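# Lay towel flat, long sides forward, beside upright basket

## Task

Leave the towel spread out flat as a single layer, lying entirely on the table top, with its long edges running straight forward from the robot toward the table's far edge; viewed from above it must not overlap the basket at all. The basket has to stay upright with all of its bottom resting on the table. At the end, release everything and pull both hands away.

## Robot and tools

ROBOT. Two arms, left_arm and right_arm, each ending in a five-finger hand (left_arm has a left hand, the mirror of the right one). Bases: left_arm at (-0.036, +0.361, 0) m, right_arm at (-0.027, -0.320, 0) m in the scene frame, both facing nearly along +x. A camera stand is fixed behind the arms.

FRAMES. Scene frame: origin at table-top height midway between the nominal bases, +x forward over the table, +z up, left_arm on the +y side. Fixed cameras and the table use the scene frame. Everything about a hand (reported positions, quaternions, Hand target, offsets) uses that arm's own base frame.

HAND POINT. A point 0.15 m out from the wrist mounting face and 0.05 m in front of the palm. Its +z runs along straight fingers, +y out of the palm, +x across the palm away from the thumb on the right hand (toward the thumb on the left hand). Straight fingertips reach 0.06-0.07 m past the point, with finger centre lines 0.06 m behind it along -y. A wrist bracket on the little-finger side sticks out and can collide.

ROW LAYOUT. One row = 28 numbers, all in [-1, 1], always for both arms: left_arm dx, dy, dz, rx, ry, rz, thumb_turn, thumb_bend, index, middle, ring, little, force_limit, speed; then the same 14 for right_arm. dx..rz are an offset (not a pose) from that arm's Hand target as it stood when the action or move began, along its base axes; 1.0 = 0.6 m or 180 degrees; rx, ry, rz form one rotation vector turning about the Hand target's position. A translation longer than 1.0 gets scaled down. All six zeros re-commands the current Hand target. Finger numbers are absolute targets: -1 open/straight, +1 closed; thumb_turn -1 beside the palm, +1 facing the fingers. force_limit maps -1..+1 to about 0..10 N at the fingertip (0..15 N for the two thumb motors). speed rises from near zero at -1 to full at +0.48 and above (full travel 0.49 s). There is no 'unchanged' value: repeat the eight hand numbers last sent for that hand, or, if none was ever sent, its hand_measured plus hand_force_limit and hand_speed.

TOOLS.
- execute_actions(actions, cameras): actions is a list of actions; each action is up to 15 rows of 1/30 s, and a short action repeats its last row to fill 15. Every row counts from the action's starting Hand target, not from the previous row. An empty list returns all camera images; cameras picks views by name (["all"], [] or names).
- move(target, speed, blend, blocking, cameras): straight-line paths for both hand points. target is one 28-number row or up to 15 rows; every row is an offset from the same starting Hand targets. speed in m/s, 0.002 to 4.3 (default 0.25), turning limited to twice that in rad/s; one value or one per target. blend in metres rounds corners (0 = stop at each). Total limit 10 s. Hand numbers of the first target go out at the start; those of later targets once arms and fingers are at rest there. No obstacle avoidance. blocking=false returns after about 0.5 s while the move continues.
- wait(seconds 0-10, cameras): run the scene holding the last commands.
- stop(cameras): brake a running move.
- zoom_image(camera, region [x0, y0, x1, y1] pixels, at most 504x504): enlarge part of the newest image of cam_head_left, cam_head_right, cam_high, cam_left_wrist or cam_right_wrist.
- show_instructions(): shows the reference pages.
- finished_scene(scene=1): ends the scene for good; the result must hold with no robot help.

RESULTS. Each gives end_effector_position (m) and end_effector_quat_wxyz per arm in its base frame, the Hand target (your last commanded pose after clipping, basis for the next offsets), joint positions, velocities and torques, and per hand hand_measured, hand_stopped_by (moving, target, force, stalled, fault), hand_load_n (fingertip force, positive pushing the finger open), hand_force_limit, hand_speed. A move adds a 'move:' line: done, off_target, moving, held or fault, plus limits (paced = pose clipped, held = steps withheld). Actions calls also list some intermediate positions. Resting 1-3 cm (sometimes 5 cm) low or off target in free air is normal, not contact. Orientation commands are clipped each step to within 40 degrees of the measured one. If a hand rests short, send the gap as a new offset. A lost grip shows only as hand_load_n dropping near 0.

GRIPPING. With the thumb turned in front, the hand closes on things 0.035-0.065 m thick, or handles down to about 0.025 m. For a gentle grip use finger speed -0.94 or lower. To grip harder, raise force_limit and send a target more closed than hand_measured; to loosen, send one more open. Fingers lock after stopping and hold at least 15 N.

CAMERAS. cam_head_left, cam_head_right, cam_high (896x504, fixed, scene frame), cam_left_wrist, cam_right_wrist (672x504 fisheye, on the wrists). Calibrations are given but may be off by a few millimetres or degrees.

AVOID. Anything ending off the table fails the task; so do hard hits on fixed or heavy objects and moderate contact between the two arms (including one hand gripping the other's fingers). Drops, releasing moving objects, slams, hard pushes and overloading fingers lower the result. Fast moves hit harder and overshoot more. Keep paths away from an arm's own base. To stop pressing on something, command the target back beyond the hand point. Long holding, stretched arms or pushing at unreachable poses heat motors: a MOTOR HOT line appears at 85 °C, and at 100 °C that arm goes limp for 30-60 s or more. Simulated time keeps running while you think.

Each tool is called in YAML: its name, and indented under it one key for each argument.

Reference images:

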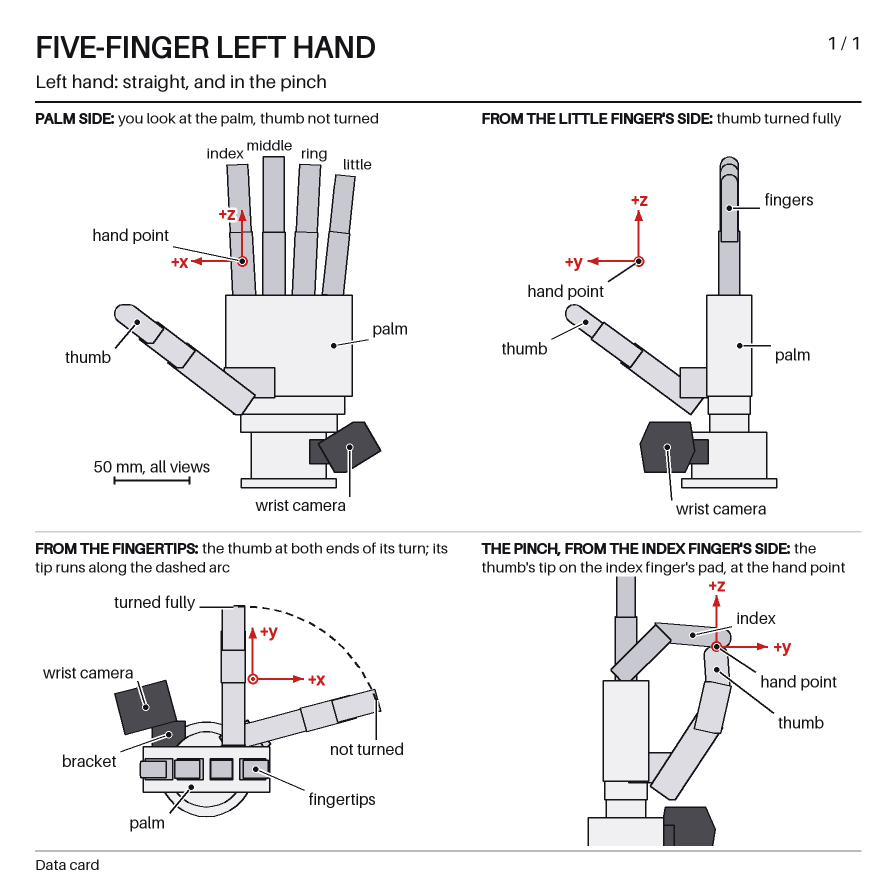

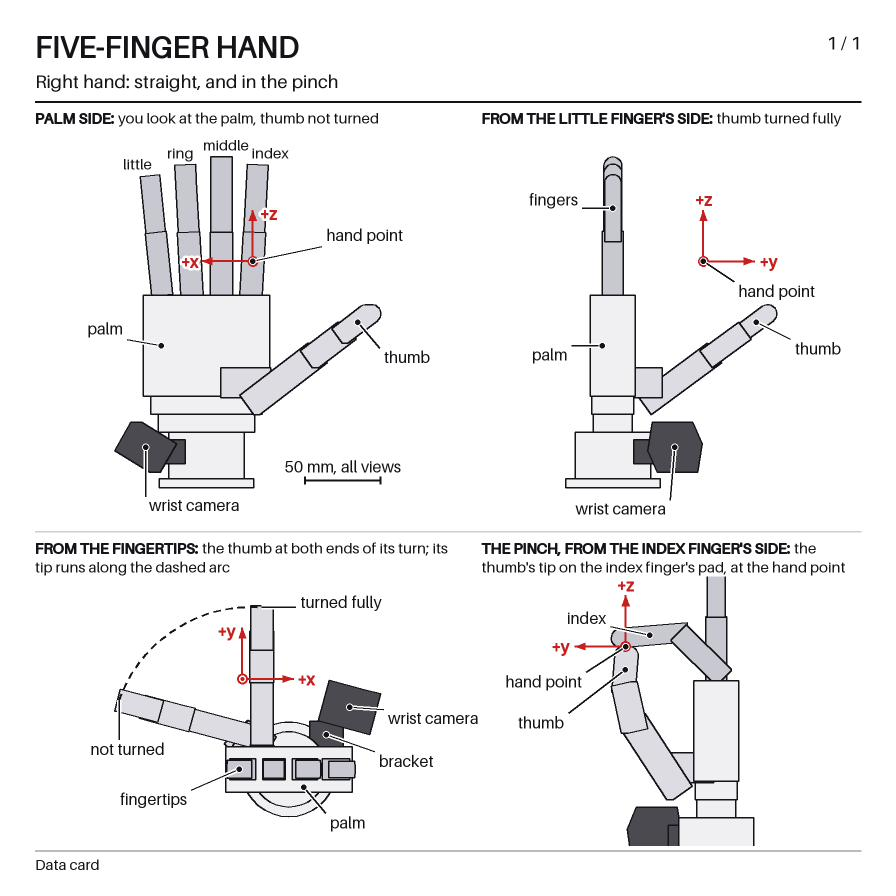

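## Session

execute_actions:
  actions: []

Scene clock: 0.00 s.
left_arm: end_effector_position=(+0.4000, -0.6419, +0.1367) hand_measured=(-1.000, -1.000, -1.000, -1.000, -1.000, -1.000) hand_load_n=(+0.0, +0.0, +0.0, +0.0, +0.0, +0.0) hand_stopped_by=(target, target, target, target, target, target) hand_force_limit=0.00 hand_speed=-0.80 end_effector_quat_wxyz=(+0.245, +0.810, -0.354, +0.397) | right_arm: end_effector_position=(+0.1833, +0.0152, +0.2021) hand_measured=(-1.000, -1.000, -1.000, -1.000, -1.000, -1.000) hand_load_n=(+0.0, +0.0, +0.0, +0.0, +0.0, +0.0) hand_stopped_by=(target, target, target, target, target, target) hand_force_limit=0.00 hand_speed=-0.80 end_effector_quat_wxyz=(-0.010, +0.947, -0.320, -0.027)
Joint positions: left_arm=[-0.932 1.868 1.265 0.003 0.028 -1.693] | right_arm=[0.148 1.007 0.958 -1.56 -0.043 -0.773]
Joint velocities: within noise
Joint torques (N m): no reading
Heat: left arm: hottest elbow 38 °C; right arm: hottest elbow 39 °C.
Hand target: left_arm +0.4054, -0.6491, +0.1561; +0.253, +0.802, -0.351, +0.411 | right_arm +0.1903, +0.0162, +0.2098; -0.016, +0.947, -0.319, -0.015

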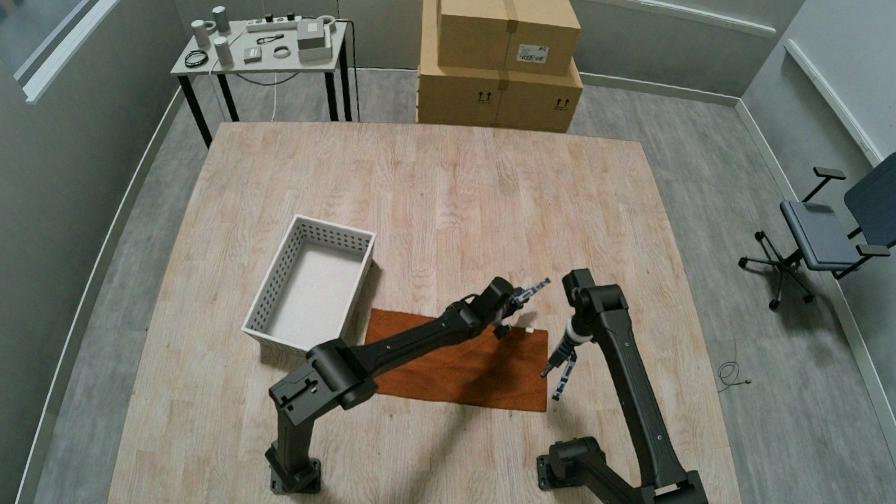

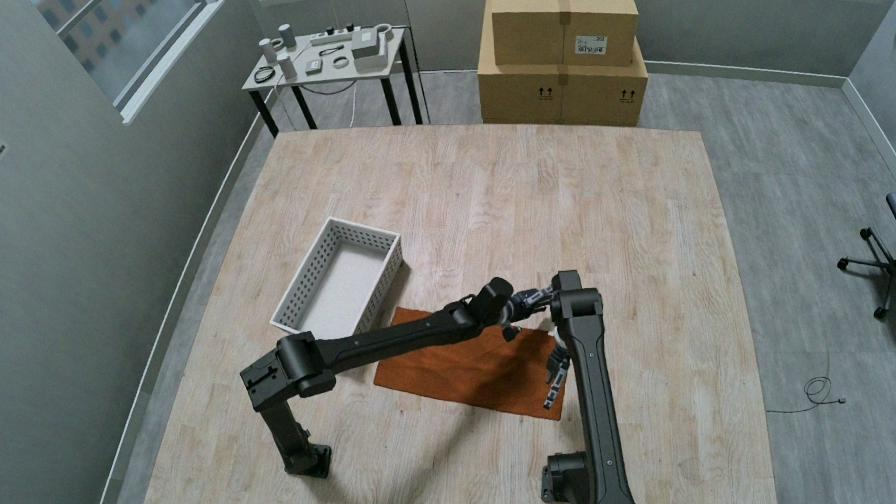

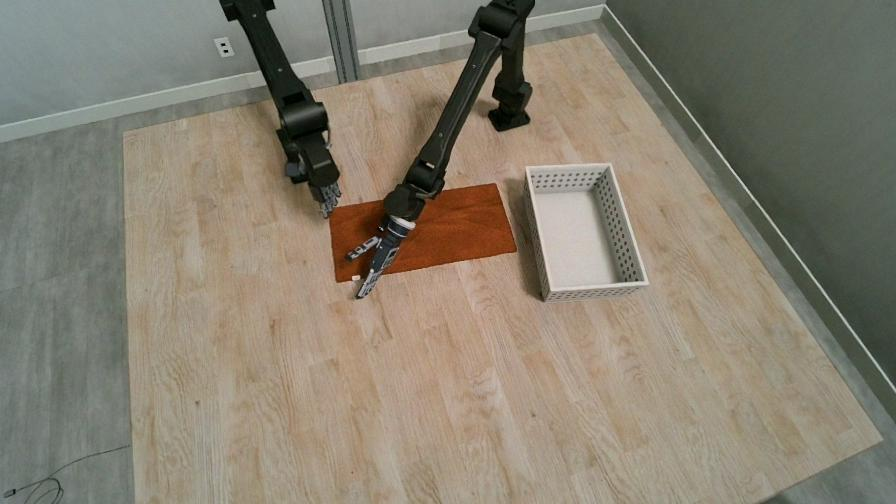

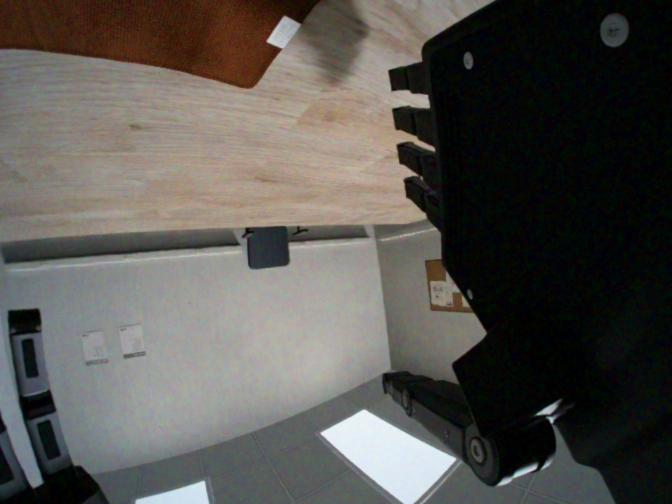

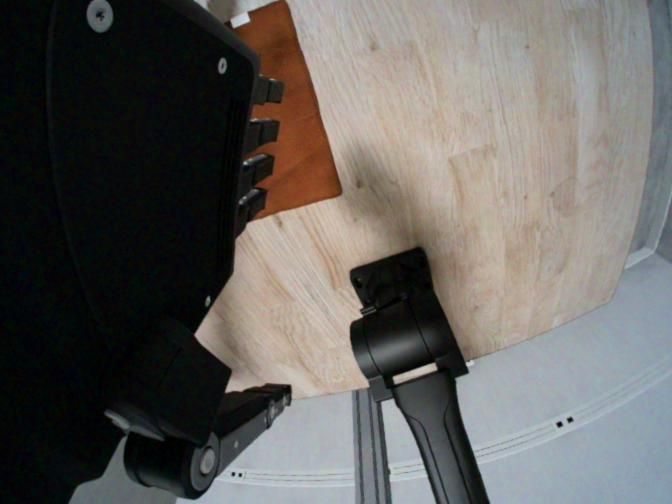

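zoom_image:
  camera: "cam_high"
  region: [300, 150, 680, 320]

zoom_image:
  camera: "cam_head_left"
  region: [230, 200, 630, 430]

zoom_image:
  camera: "cam_head_right"
  region: [260, 200, 660, 430]

Scaled by 1.326.

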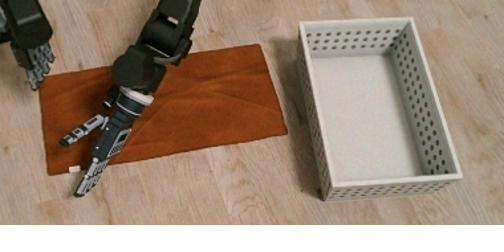

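Scaled by 1.260.

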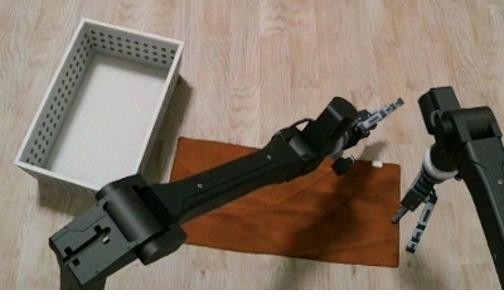

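Scaled by 1.260.

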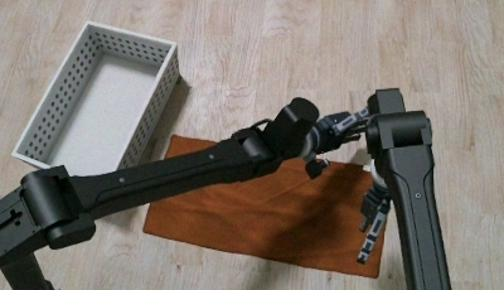

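move:
  target:
    - [-0.04, 0.2, 0.12, 0.05, -0.02, -0.05, -1, -1, -1, -1, -1, -1, 0, -0.8, 0, 0, 0, 0, 0, 0, -1, -1, -1, -1, -1, -1, 0, -0.8]
    - [-0.1165, 0.687, 0.11, 0.338, -0.163, -0.324, -1, -1, -1, -1, -1, -1, 0, -0.8, 0.03, 0.071, -0.15, 0.065, -0.119, -0.21, -1, -1, -1, -1, -1, -1, 0, -0.8]
  speed: 0.4
  blend: [0.05, 0]
  cameras: ["all"]

Scene clock: 257.80 s.
left_arm: end_effector_position=(+0.3263, -0.2361, +0.2038) hand_measured=(-1.000, -1.000, -1.000, -1.000, -1.000, -1.000) hand_load_n=(+0.0, +0.0, +0.0, +0.0, +0.0, +0.0) hand_stopped_by=(target, target, target, target, target, target) hand_force_limit=0.00 hand_speed=-0.80 end_effector_quat_wxyz=(+0.086, -0.440, +0.876, -0.179) | right_arm: end_effector_position=(+0.2045, +0.0561, +0.1164) hand_measured=(-1.000, -1.000, -1.000, -1.000, -1.000, -1.000) hand_load_n=(+0.0, +0.0, +0.0, +0.0, +0.0, +0.0) hand_stopped_by=(target, target, target, target, target, target) hand_force_limit=0.00 hand_speed=-0.80 end_effector_quat_wxyz=(-0.164, +0.775, -0.597, +0.124)
Joint positions: left_arm=[-0.541 1.273 1.173 -1.073 0.044 0.09] | right_arm=[0.106 0.721 0.602 -1.041 -0.064 -0.139]
Joint torques (N m): left_arm=[-0.32 -6.77 9.91 0.43 0.11 -0.01] | right_arm=[0.97 -1.55 9.31 1.59 0.18 -0.03]
Heat: left arm: hottest elbow 43 °C; right arm: hottest elbow 52 °C.
Hand target: left_arm +0.3354, -0.2368, +0.2222; +0.097, -0.437, +0.873, -0.193 | right_arm +0.2084, +0.0589, +0.1199; -0.172, +0.774, -0.595, +0.132
Off the commanded pose: left_arm 0.021 m, 2 deg | right_arm 0.006 m, 1 deg.
move: off_target (left_arm)
camera_calibration:
cam_left_wrist: T_world_to_cam=[[0.54132, -0.730956, 0.415543, -0.434687], [-0.832619, -0.397161, 0.386016, 0.0988249], [-0.117123, -0.554948, -0.823599, 0.1904], [0, 0, 0, 1]] pos_world=[0.339889, -0.172826, 0.299297]
cam_right_wrist: T_world_to_cam=[[-0.7862, -0.477408, -0.392391, 0.235885], [-0.605682, 0.721299, 0.335972, 0.0483371], [0.122636, 0.501805, -0.856243, 0.161023], [0, 0, 0, 1]] pos_world=[0.194982, -0.00305415, 0.214194]

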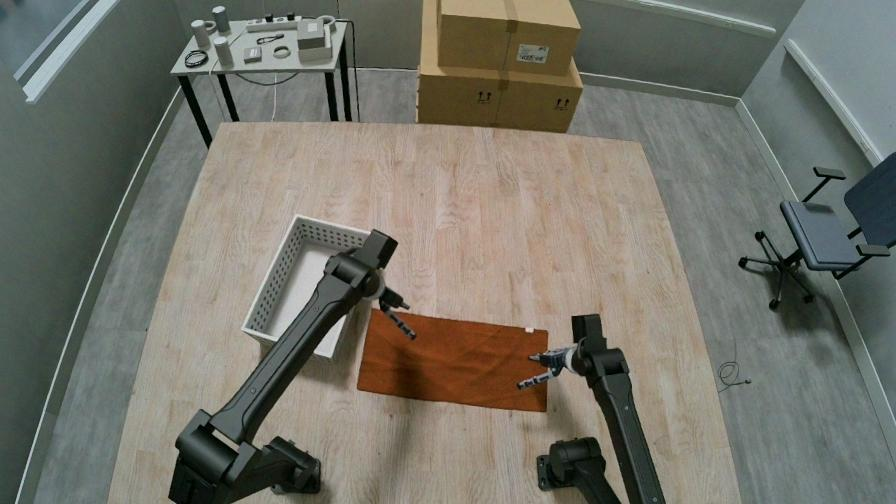

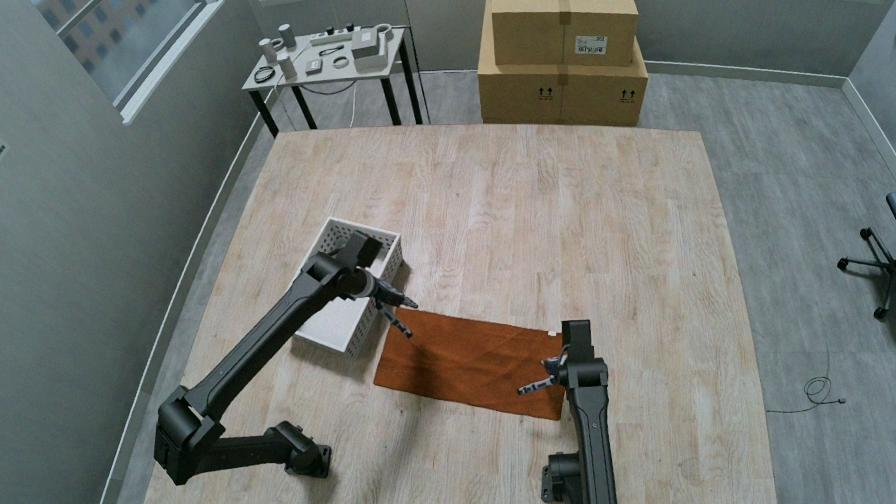

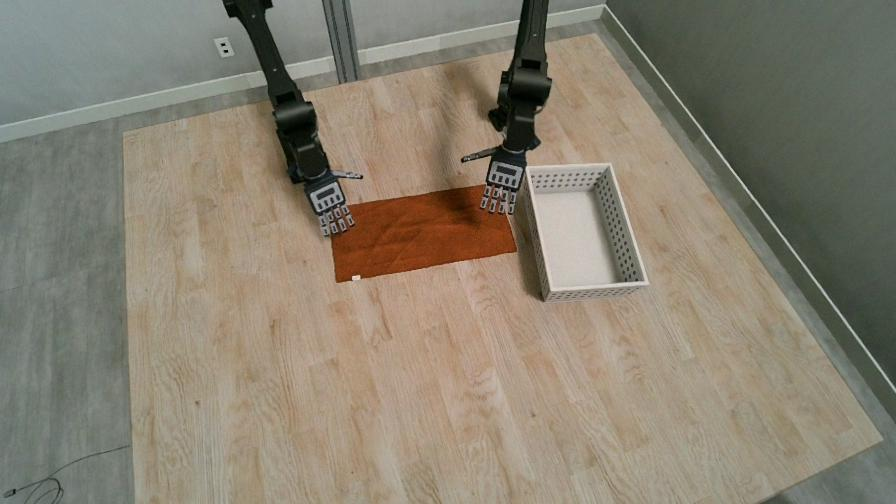

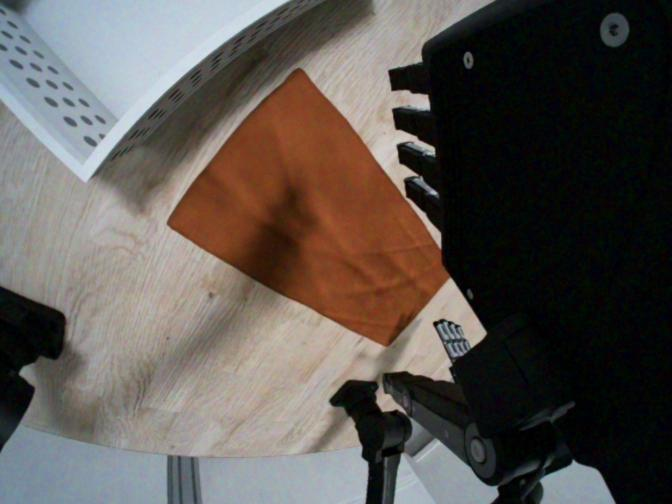

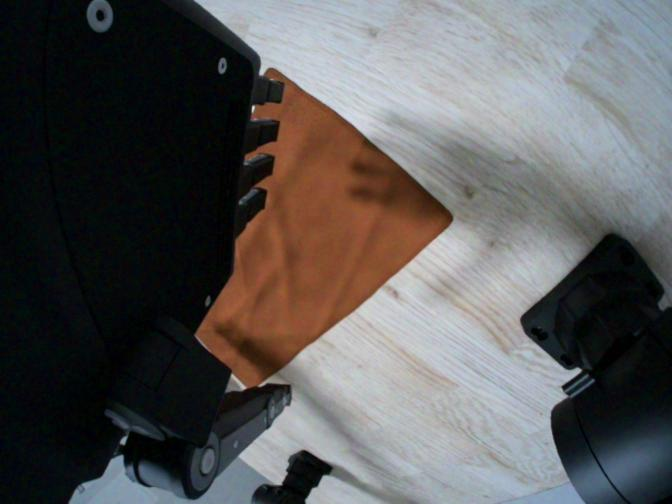

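move:
  target: [0, 0, 0, 0, 0, 0, -1, -1, -1, -1, -1, -1, 0, -0.8, 0, 0, -0.115, 0, 0, 0, -1, -1, -1, -1, -1, -1, 0, -0.8]
  speed: 0.15
  cameras: ["cam_high", "cam_right_wrist"]

Scene clock: 268.63 s.
left_arm: end_effector_position=(+0.3263, -0.2360, +0.2037) hand_measured=(-1.000, -1.000, -1.000, -1.000, -1.000, -1.000) hand_load_n=(+0.0, +0.0, +0.0, +0.0, +0.0, +0.0) hand_stopped_by=(target, target, target, target, target, target) hand_force_limit=0.00 hand_speed=-0.80 end_effector_quat_wxyz=(+0.086, -0.440, +0.876, -0.179) | right_arm: end_effector_position=(+0.2032, +0.0560, +0.0485) hand_measured=(-1.000, -1.000, -1.000, -1.000, -1.000, -1.000) hand_load_n=(+0.0, +0.0, +0.0, +0.0, +0.0, +0.0) hand_stopped_by=(target, target, target, target, target, target) hand_force_limit=0.00 hand_speed=-0.80 end_effector_quat_wxyz=(-0.168, +0.774, -0.596, +0.128)
Joint positions: left_arm=[-0.541 1.273 1.173 -1.073 0.044 0.09] | right_arm=[0.106 0.767 0.435 -0.818 -0.064 -0.138]
Joint torques (N m): left_arm=[-0.21 -6.65 9.83 0.4 0.1 -0.03] | right_arm=[0.97 -0.56 9.22 1.58 0.18 0.01]
Heat: left arm: hottest elbow 44 °C; right arm: hottest elbow 51 °C.
Hand target: left_arm +0.3354, -0.2368, +0.2222; +0.097, -0.436, +0.873, -0.193 | right_arm +0.2084, +0.0588, +0.0508; -0.172, +0.774, -0.595, +0.132
Off the commanded pose: left_arm 0.021 m, 2 deg | right_arm 0.006 m, 1 deg.
move: off_target (left_arm)
camera_calibration:
cam_right_wrist: T_world_to_cam=[[-0.782383, -0.47665, -0.400852, 0.207695], [-0.608725, 0.721308, 0.330407, 0.0714848], [0.131649, 0.502513, -0.854488, 0.101067], [0, 0, 0, 1]] pos_world=[0.192706, -0.00335216, 0.145996]
Images, in order (width x height): cam_high 896x504, cam_right_wrist 672x504.

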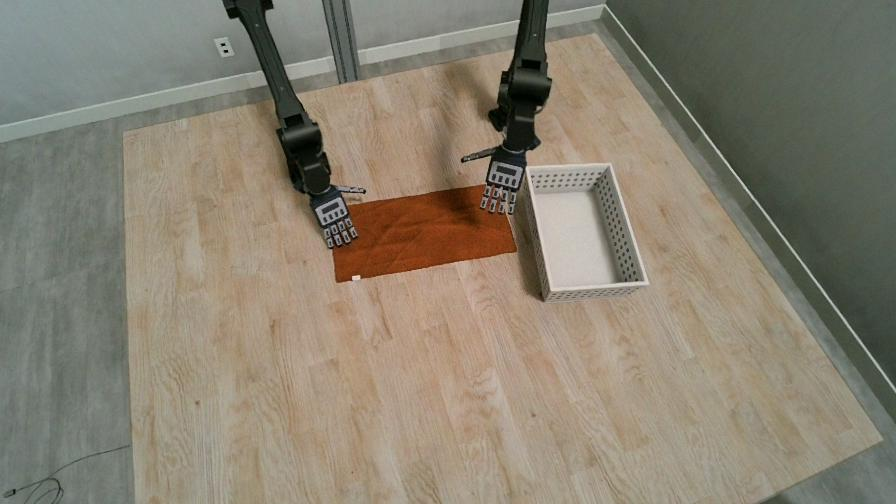

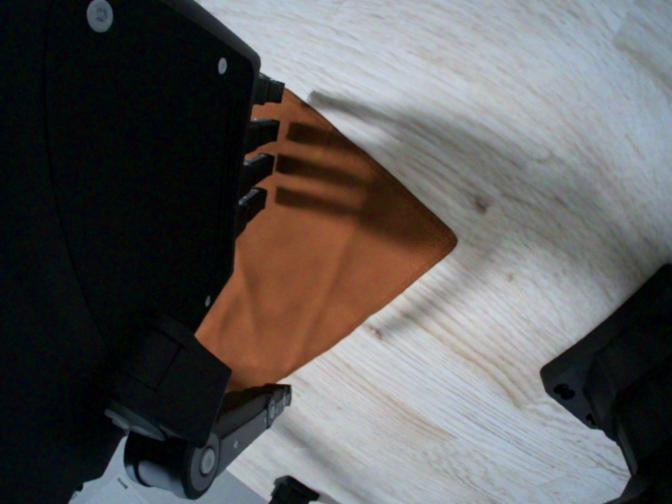

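move:
  target: [0, 0, 0, 0, 0, 0, -1, -1, -1, -1, -1, -1, 0, -0.8, 0, 0.033, -0.02, 0, 0, 0, -1, -1, -1, -1, -1, -1, 0, -0.8]
  speed: 0.1

move:
  target: [0, 0, 0, 0, 0, 0, -1, -1, -1, -1, -1, -1, 0, -0.8, 0, 0, -0.015, 0, 0, 0, -1, -1, -1, -1, -1, -1, 0, -0.8]
  speed: 0.05
  cameras: ["cam_high", "cam_right_wrist"]

Scene clock: 278.70 s.
left_arm: end_effector_position=(+0.3263, -0.2360, +0.2037) hand_measured=(-1.000, -1.000, -1.000, -1.000, -1.000, -1.000) hand_load_n=(-0.5, -0.5, +0.0, +0.0, +0.0, +0.0) hand_stopped_by=(target, target, target, target, target, target) hand_force_limit=0.00 hand_speed=-0.80 end_effector_quat_wxyz=(+0.086, -0.440, +0.876, -0.179) | right_arm: end_effector_position=(+0.2063, +0.0757, +0.0403) hand_measured=(-1.000, -1.000, -1.000, -1.000, -1.000, -1.000) hand_load_n=(+0.0, -0.5, +0.0, +0.0, +0.0, +0.0) hand_stopped_by=(target, target, target, target, target, target) hand_force_limit=0.00 hand_speed=-0.80 end_effector_quat_wxyz=(-0.171, +0.774, -0.595, +0.133)
Joint positions: left_arm=[-0.541 1.273 1.173 -1.073 0.044 0.09] | right_arm=[0.208 0.793 0.42 -0.761 -0.02 -0.047]
Joint torques (N m): left_arm=[-0.26 -6.77 9.88 0.42 0.11 -0.03] | right_arm=[0.91 -0.32 8.66 1.65 0.17 0.05]
Heat: left arm: hottest elbow 45 °C; right arm: hottest elbow 51 °C.
Hand target: left_arm +0.3354, -0.2368, +0.2222; +0.097, -0.436, +0.873, -0.193 | right_arm +0.2084, +0.0786, +0.0389; -0.172, +0.774, -0.595, +0.132
Off the commanded pose: left_arm 0.021 m, 2 deg | right_arm 0.004 m, 0 deg.
move: off_target (left_arm)

Scene clock: 279.47 s.
left_arm: end_effector_position=(+0.3263, -0.2360, +0.2037) hand_measured=(-1.000, -1.000, -1.000, -1.000, -1.000, -1.000) hand_load_n=(+0.0, +0.0, +0.0, +0.0, +0.0, +0.0) hand_stopped_by=(target, target, target, target, target, target) hand_force_limit=0.00 hand_speed=-0.80 end_effector_quat_wxyz=(+0.086, -0.440, +0.876, -0.179) | right_arm: end_effector_position=(+0.2117, +0.0769, +0.0375) hand_measured=(-1.000, -1.000, -1.000, -1.000, -1.000, -1.000) hand_load_n=(+0.0, +0.0, -0.5, +0.0, +0.0, +0.0) hand_stopped_by=(target, target, target, target, target, target) hand_force_limit=0.00 hand_speed=-0.80 end_effector_quat_wxyz=(-0.178, +0.772, -0.594, +0.139)
Joint positions: left_arm=[-0.541 1.273 1.173 -1.073 0.044 0.09] | right_arm=[0.208 0.801 0.412 -0.726 -0.02 -0.047]
Joint torques (N m): left_arm=[-0.32 -6.71 9.85 0.42 0.11 -0.03] | right_arm=[0.91 0.09 7.84 1.62 0.18 0.01]
Heat: left arm: hottest elbow 45 °C; right arm: hottest elbow 50 °C.
Hand target: left_arm +0.3354, -0.2368, +0.2222; +0.097, -0.436, +0.873, -0.193 | right_arm +0.2083, +0.0786, +0.0298; -0.172, +0.774, -0.595, +0.132
Off the commanded pose: left_arm 0.021 m, 2 deg | right_arm 0.008 m, 1 deg.
move: off_target (left_arm)
camera_calibration:
cam_right_wrist: T_world_to_cam=[[-0.769414, -0.475222, -0.426809, 0.218], [-0.618958, 0.719745, 0.314417, 0.0680544], [0.157776, 0.506093, -0.847925, 0.0740162], [0, 0, 0, 1]] pos_world=[0.198177, 0.0171574, 0.134407]
Images, in order (width x height): cam_high 896x504, cam_right_wrist 672x504.

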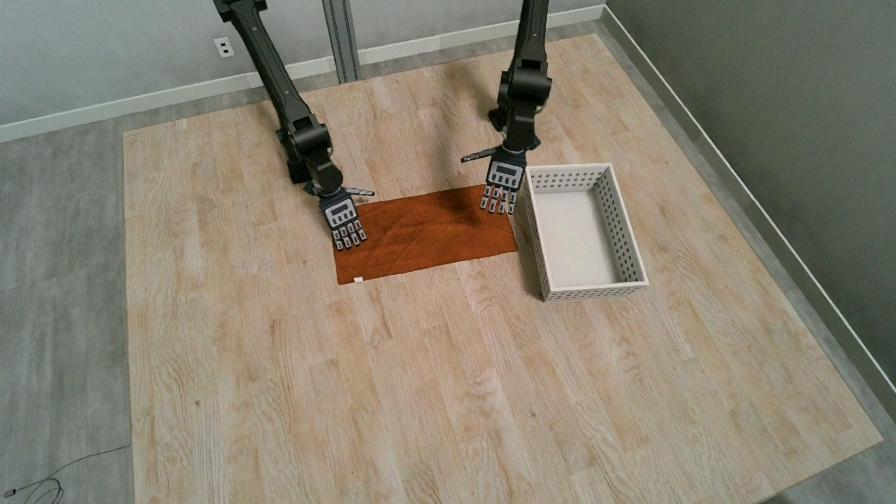

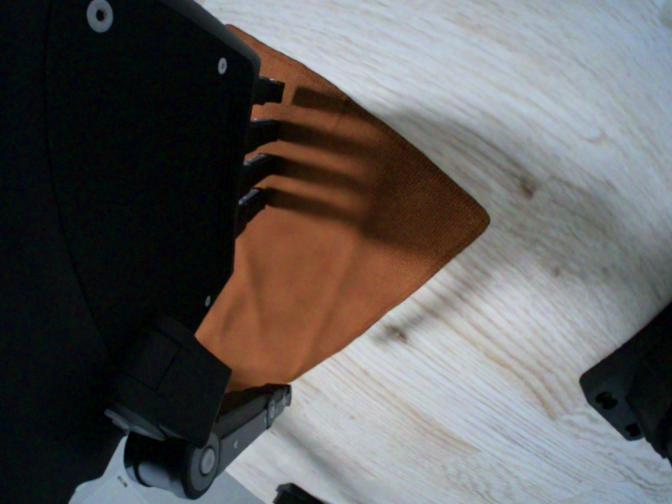

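move:
  target: [0, 0, 0, 0, 0, 0, -1, -1, -1, -1, -1, -1, 0, -0.8, 0, -0.08, 0, 0, 0, 0, -1, -1, -1, -1, -1, -1, 0, -0.8]
  speed: 0.1
  cameras: ["cam_high", "cam_right_wrist"]

Scene clock: 290.23 s.
left_arm: end_effector_position=(+0.3263, -0.2360, +0.2037) hand_measured=(-1.000, -1.000, -1.000, -1.000, -1.000, -1.000) hand_load_n=(+0.0, +0.0, +0.0, +0.0, +0.0, +0.0) hand_stopped_by=(target, target, target, target, target, target) hand_force_limit=0.00 hand_speed=-0.80 end_effector_quat_wxyz=(+0.086, -0.440, +0.876, -0.179) | right_arm: end_effector_position=(+0.2173, +0.0343, +0.0368) hand_measured=(-1.000, -1.000, -1.000, -1.000, -1.000, -1.000) hand_load_n=(+0.0, +0.0, +0.0, +0.5, +0.0, +0.0) hand_stopped_by=(target, target, target, target, target, target) hand_force_limit=0.00 hand_speed=-0.80 end_effector_quat_wxyz=(-0.185, +0.771, -0.592, +0.141)
Joint positions: left_arm=[-0.541 1.273 1.173 -1.073 0.044 0.09] | right_arm=[-0.021 0.801 0.409 -0.726 -0.127 -0.253]
Joint torques (N m): left_arm=[-0.26 -6.77 9.84 0.39 0.1 -0.03] | right_arm=[-0.56 -0.79 7.75 0.68 0.2 -0.07]
Heat: left arm: hottest elbow 45 °C; right arm: hottest elbow 50 °C.
Hand target: left_arm +0.3354, -0.2368, +0.2222; +0.097, -0.436, +0.873, -0.193 | right_arm +0.2084, +0.0306, +0.0299; -0.172, +0.774, -0.595, +0.132
Off the commanded pose: left_arm 0.021 m, 2 deg | right_arm 0.012 m, 2 deg.
move: off_target (left_arm, right_arm)
camera_calibration:
cam_right_wrist: T_world_to_cam=[[-0.763404, -0.474057, -0.438732, 0.200956], [-0.624118, 0.716357, 0.311946, 0.103795], [0.166408, 0.511961, -0.842736, 0.0918768], [0, 0, 0, 1]] pos_world=[0.202902, -0.026127, 0.133215]
Images, in order (width x height): cam_high 896x504, cam_right_wrist 672x504.

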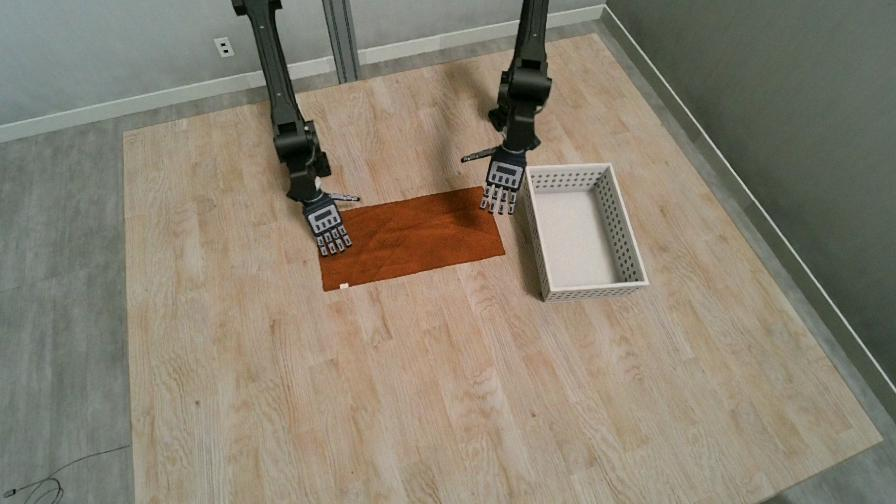

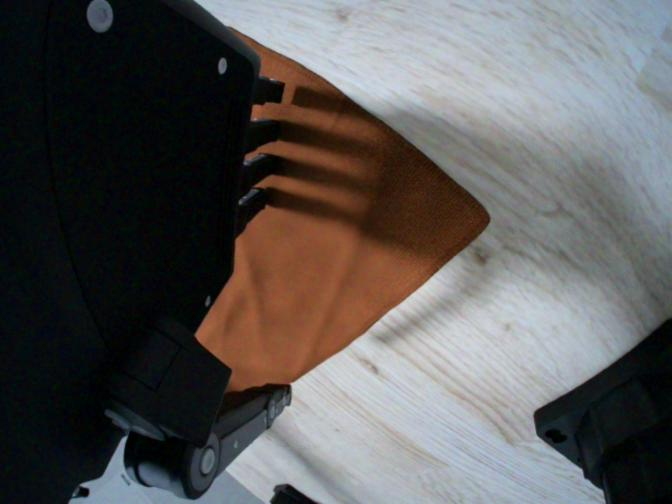

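move:
  target: [-0.144, -0.13, -0.2, 0, 0, 0.2056, -1, -1, -1, -1, -1, -1, 0, -0.8, 0, 0, 0, 0, 0, 0, -1, -1, -1, -1, -1, -1, 0, -0.8]
  speed: 0.3
  cameras: ["cam_high", "cam_left_wrist", "cam_head_left"]

Scene clock: 368.13 s.
left_arm: end_effector_position=(+0.2490, -0.3123, +0.1052) hand_measured=(-1.000, -1.000, -1.000, -1.000, -1.000, -1.000) hand_load_n=(+0.0, -0.5, +0.0, +0.0, +0.0, +0.0) hand_stopped_by=(target, target, target, target, target, target) hand_force_limit=0.00 hand_speed=-0.80 end_effector_quat_wxyz=(-0.153, +0.689, -0.693, +0.150) | right_arm: end_effector_position=(+0.2173, +0.0342, +0.0368) hand_measured=(-1.000, -1.000, -1.000, -1.000, -1.000, -1.000) hand_load_n=(+0.0, +0.0, +0.0, +0.0, +0.0, +0.0) hand_stopped_by=(target, target, target, target, target, target) hand_force_limit=0.00 hand_speed=-0.80 end_effector_quat_wxyz=(-0.184, +0.772, -0.592, +0.141)
Joint positions: left_arm=[-0.903 1.29 0.928 -0.933 -0.337 -0.849] | right_arm=[-0.021 0.801 0.409 -0.726 -0.127 -0.253]
Joint torques (N m): left_arm=[-1.38 -5.25 6.49 1.01 -0.39 -0.24] | right_arm=[-0.62 -0.79 7.73 0.68 0.2 -0.16]
Heat: left arm: hottest elbow 46 °C; right arm: hottest elbow 49 °C.
Hand target: left_arm +0.2490, -0.3149, +0.1023; -0.153, +0.691, -0.690, +0.153 | right_arm +0.2084, +0.0306, +0.0299; -0.172, +0.774, -0.595, +0.132
Off the commanded pose: left_arm 0.004 m, 1 deg | right_arm 0.012 m, 2 deg.
move: off_target (right_arm)
camera_calibration:
cam_left_wrist: T_world_to_cam=[[0.855377, -0.271492, 0.441161, -0.344955], [-0.446493, -0.818208, 0.362187, -0.18288], [0.262631, -0.506781, -0.821095, -0.0218688], [0, 0, 0, 1]] pos_world=[0.219155, -0.254369, 0.200461]
Images, in order (width x height): cam_head_left 896x504, cam_high 896x504, cam_left_wrist 672x504.

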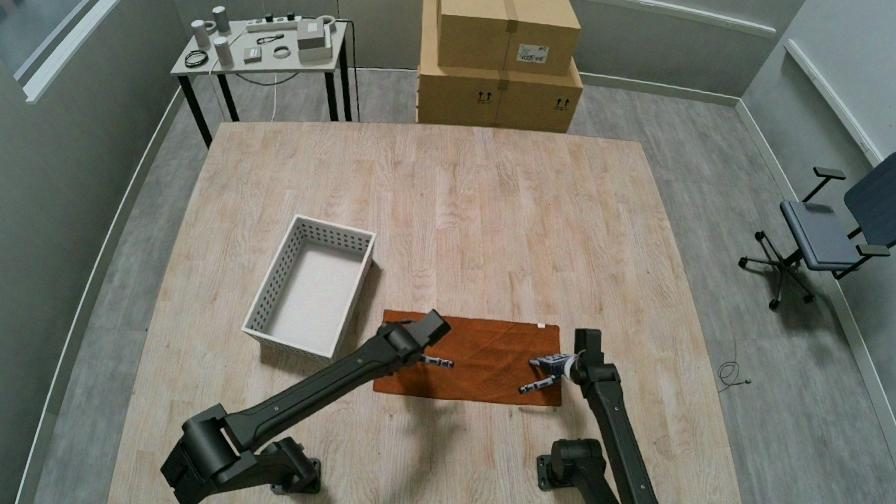

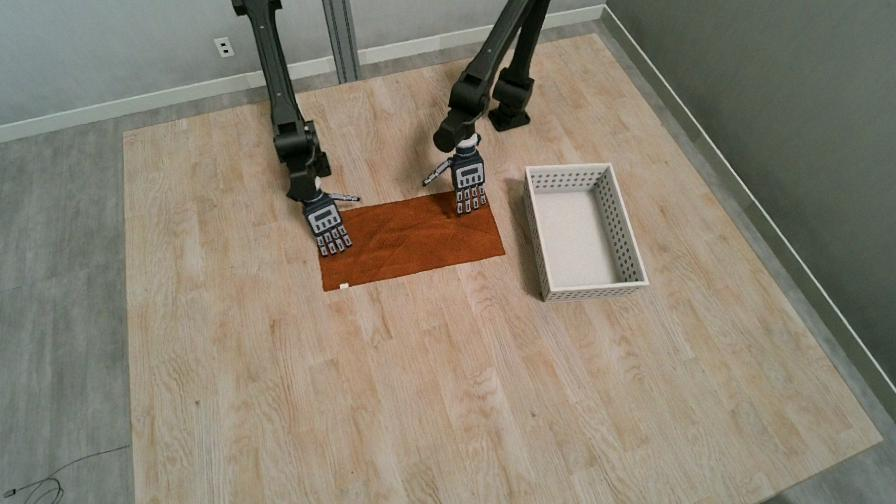

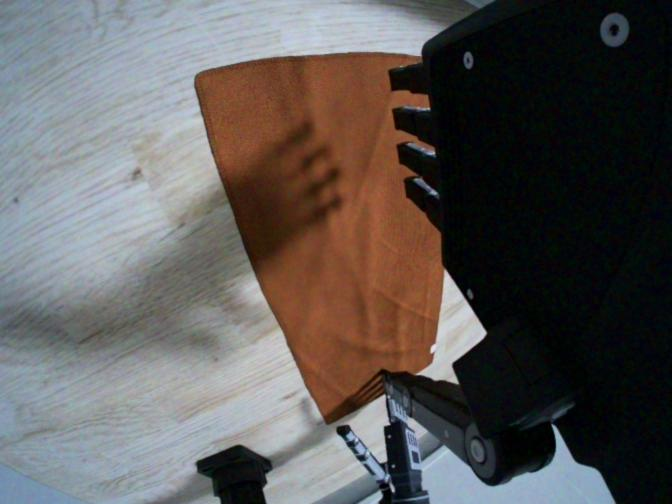

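move:
  target:
    - [0, 0, -0.1, 0, 0, 0, -1, -1, -1, -1, -1, -1, 0, -0.8, 0, 0, 0, 0, 0, 0, -1, -1, -1, -1, -1, -1, 0, -0.8]
    - [0, 0, -0.119, 0, 0, 0, -1, -1, -1, -1, -1, -1, 0, -0.8, 0, 0, 0, 0, 0, 0, -1, -1, -1, -1, -1, -1, 0, -0.8]
  speed: [0.15, 0.05]
  blend: [0.005, 0]
  cameras: ["cam_high", "cam_left_wrist"]

Scene clock: 381.27 s.
left_arm: end_effector_position=(+0.2528, -0.3152, +0.0444) hand_measured=(-1.000, -1.000, -1.000, -1.000, -1.000, -1.000) hand_load_n=(+0.0, +0.0, +0.0, +0.0, +0.0, +0.0) hand_stopped_by=(target, target, target, target, target, target) hand_force_limit=0.00 hand_speed=-0.80 end_effector_quat_wxyz=(-0.155, +0.689, -0.689, +0.161) | right_arm: end_effector_position=(+0.2173, +0.0342, +0.0368) hand_measured=(-1.000, -1.000, -1.000, -1.000, -1.000, -1.000) hand_load_n=(+0.0, +0.0, +0.0, +0.5, +0.0, +0.0) hand_stopped_by=(target, target, target, target, target, target) hand_force_limit=0.00 hand_speed=-0.80 end_effector_quat_wxyz=(-0.184, +0.772, -0.592, +0.141)
Joint positions: left_arm=[-0.903 1.368 0.82 -0.725 -0.345 -0.851] | right_arm=[-0.021 0.801 0.409 -0.726 -0.127 -0.253]
Joint torques (N m): left_arm=[-1.2 -4.42 5.2 1.33 -0.1 -0.24] | right_arm=[-0.62 -0.85 7.73 0.68 0.2 -0.16]
Heat: left arm: hottest elbow 45 °C; right arm: hottest elbow 49 °C.
Hand target: left_arm +0.2489, -0.3149, +0.0308; -0.153, +0.691, -0.690, +0.152 | right_arm +0.2084, +0.0306, +0.0299; -0.172, +0.774, -0.595, +0.132
Off the commanded pose: left_arm 0.014 m, 1 deg | right_arm 0.012 m, 2 deg.
move: off_target (left_arm, right_arm)
camera_calibration:
cam_left_wrist: T_world_to_cam=[[0.847938, -0.263523, 0.459953, -0.318639], [-0.450871, -0.814843, 0.364342, -0.159513], [0.278777, -0.516319, -0.809752, -0.0818014], [0, 0, 0, 1]] pos_world=[0.22107, -0.256183, 0.138438]
Images, in order (width x height): cam_high 896x504, cam_left_wrist 672x504.

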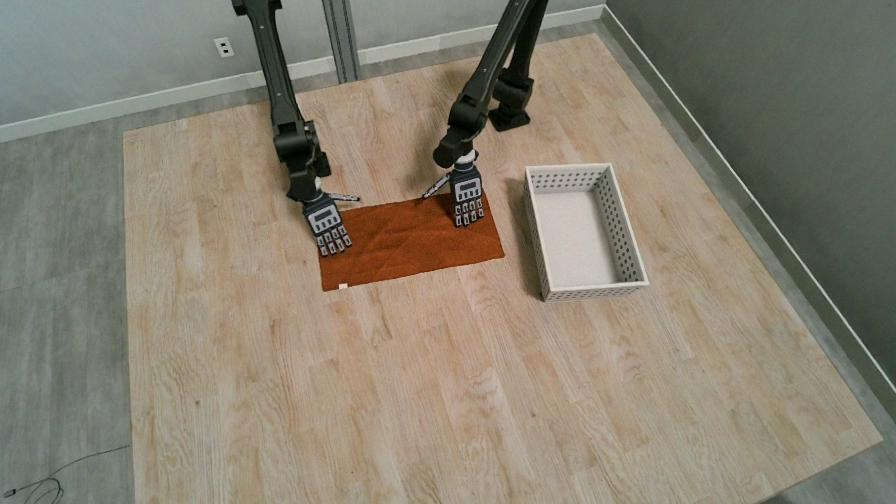

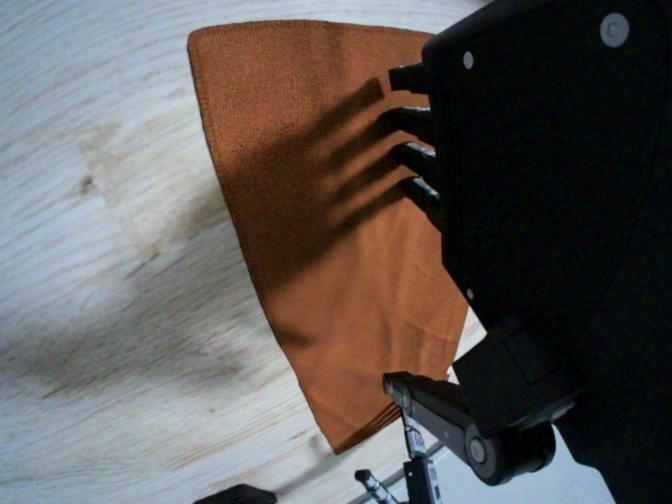

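move:
  target:
    - [0.1057, 0.0137, 0, 0, 0, -0.079, -1, -1, -1, -1, -1, -1, 0, -0.8, -0.0393, 0.036, 0, 0, 0, -0.0417, -1, -1, -1, -1, -1, -1, 0, -0.8]
    - [0.2095, 0.01, 0, 0, 0, -0.158, -1, -1, -1, -1, -1, -1, 0, -0.8, -0.0728, 0.0903, 0, 0, 0, -0.0833, -1, -1, -1, -1, -1, -1, 0, -0.8]
  speed: 0.15
  blend: [0.01, 0]
  cameras: ["all"]

Scene clock: 444.93 s.
left_arm: end_effector_position=(+0.3645, -0.3072, +0.0431) hand_measured=(-1.000, -1.000, -1.000, -1.000, -1.000, -1.000) hand_load_n=(+0.0, +0.0, +0.0, +0.0, +0.0, +0.0) hand_stopped_by=(target, target, target, target, target, target) hand_force_limit=0.00 hand_speed=-0.80 end_effector_quat_wxyz=(+0.112, -0.502, +0.836, -0.194) | right_arm: end_effector_position=(+0.1734, +0.0827, +0.0350) hand_measured=(-1.000, -1.000, -1.000, -1.000, -1.000, -1.000) hand_load_n=(+0.0, +0.0, +0.0, +0.0, +0.0, +0.0) hand_stopped_by=(target, target, target, target, target, target) hand_force_limit=0.00 hand_speed=-0.80 end_effector_quat_wxyz=(-0.159, +0.684, -0.693, +0.163)
Joint positions: left_arm=[-0.642 1.553 1.003 -0.572 -0.059 -0.139] | right_arm=[0.362 0.612 0.345 -0.873 0.165 0.338]
Joint torques (N m): left_arm=[-0.44 -5.19 8.05 1.1 -0.03 0] | right_arm=[1.38 0.09 8.03 0.7 -0.05 -0.02]
Heat: left arm: hottest elbow 42 °C; right arm: hottest elbow 49 °C.
Hand target: left_arm +0.3746, -0.3089, +0.0308; +0.111, -0.500, +0.838, -0.185 | right_arm +0.1647, +0.0848, +0.0298; -0.154, +0.689, -0.691, +0.153
Off the commanded pose: left_arm 0.016 m, 1 deg | right_arm 0.010 m, 1 deg.
move: off_target (left_arm)
camera_calibration:
cam_left_wrist: T_world_to_cam=[[0.624518, -0.63047, 0.46096, -0.441984], [-0.780998, -0.5074, 0.364125, 0.112601], [0.00432102, -0.587411, -0.809277, -0.0317565], [0, 0, 0, 1]] pos_world=[0.364105, -0.240178, 0.137036]
cam_right_wrist: T_world_to_cam=[[-0.867141, -0.250932, -0.430231, 0.188774], [-0.404088, 0.859434, 0.313185, -0.00781432], [0.291167, 0.445427, -0.84665, 0.0568654], [0, 0, 0, 1]] pos_world=[0.143979, 0.028756, 0.131809]

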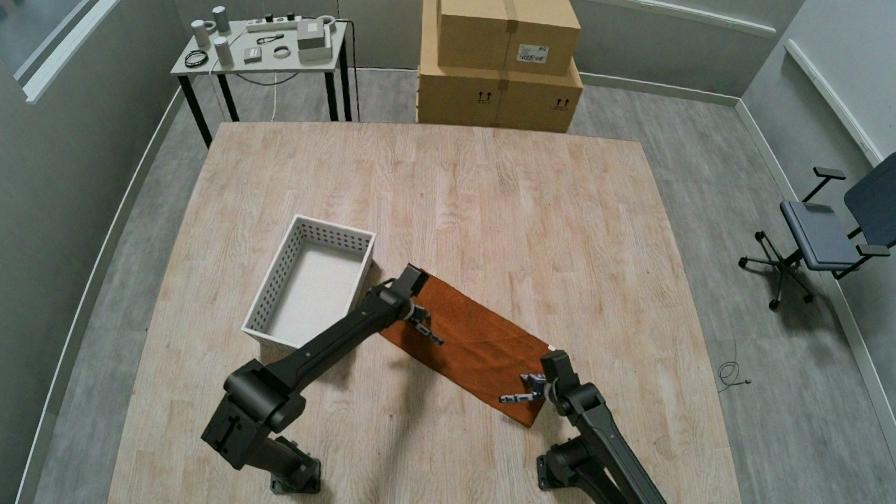

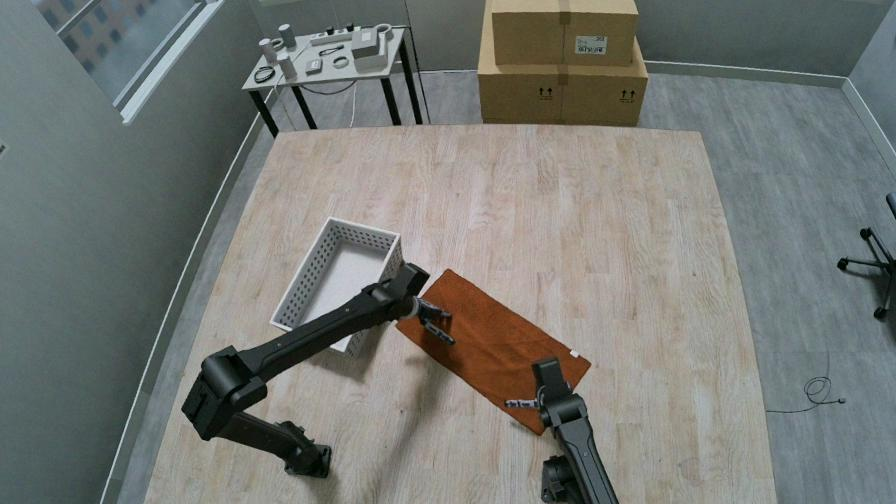

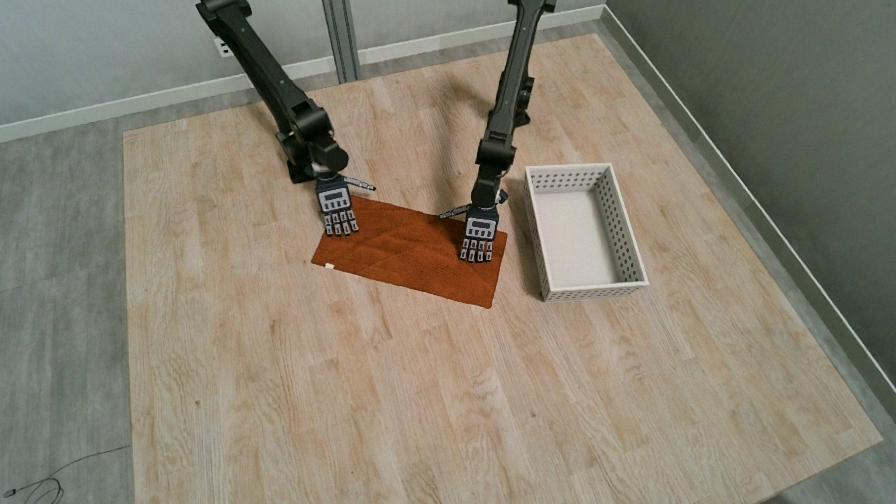

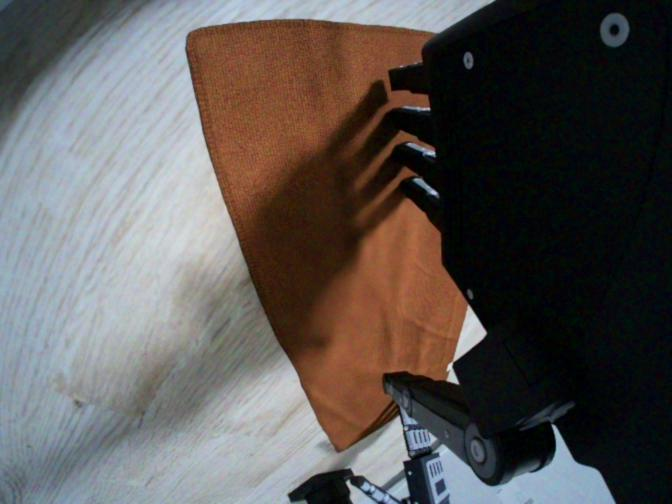

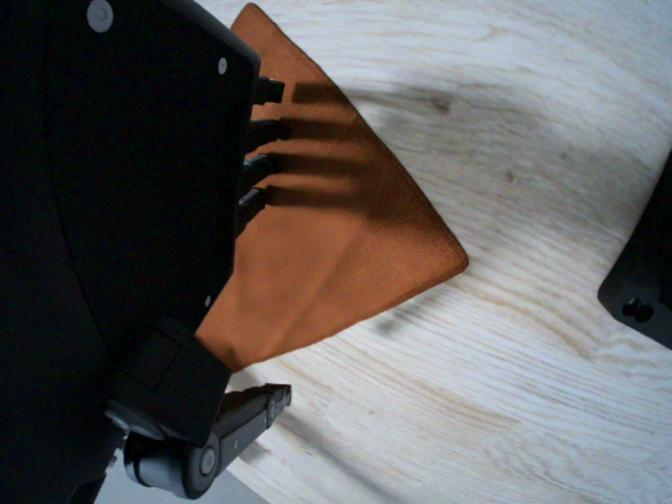

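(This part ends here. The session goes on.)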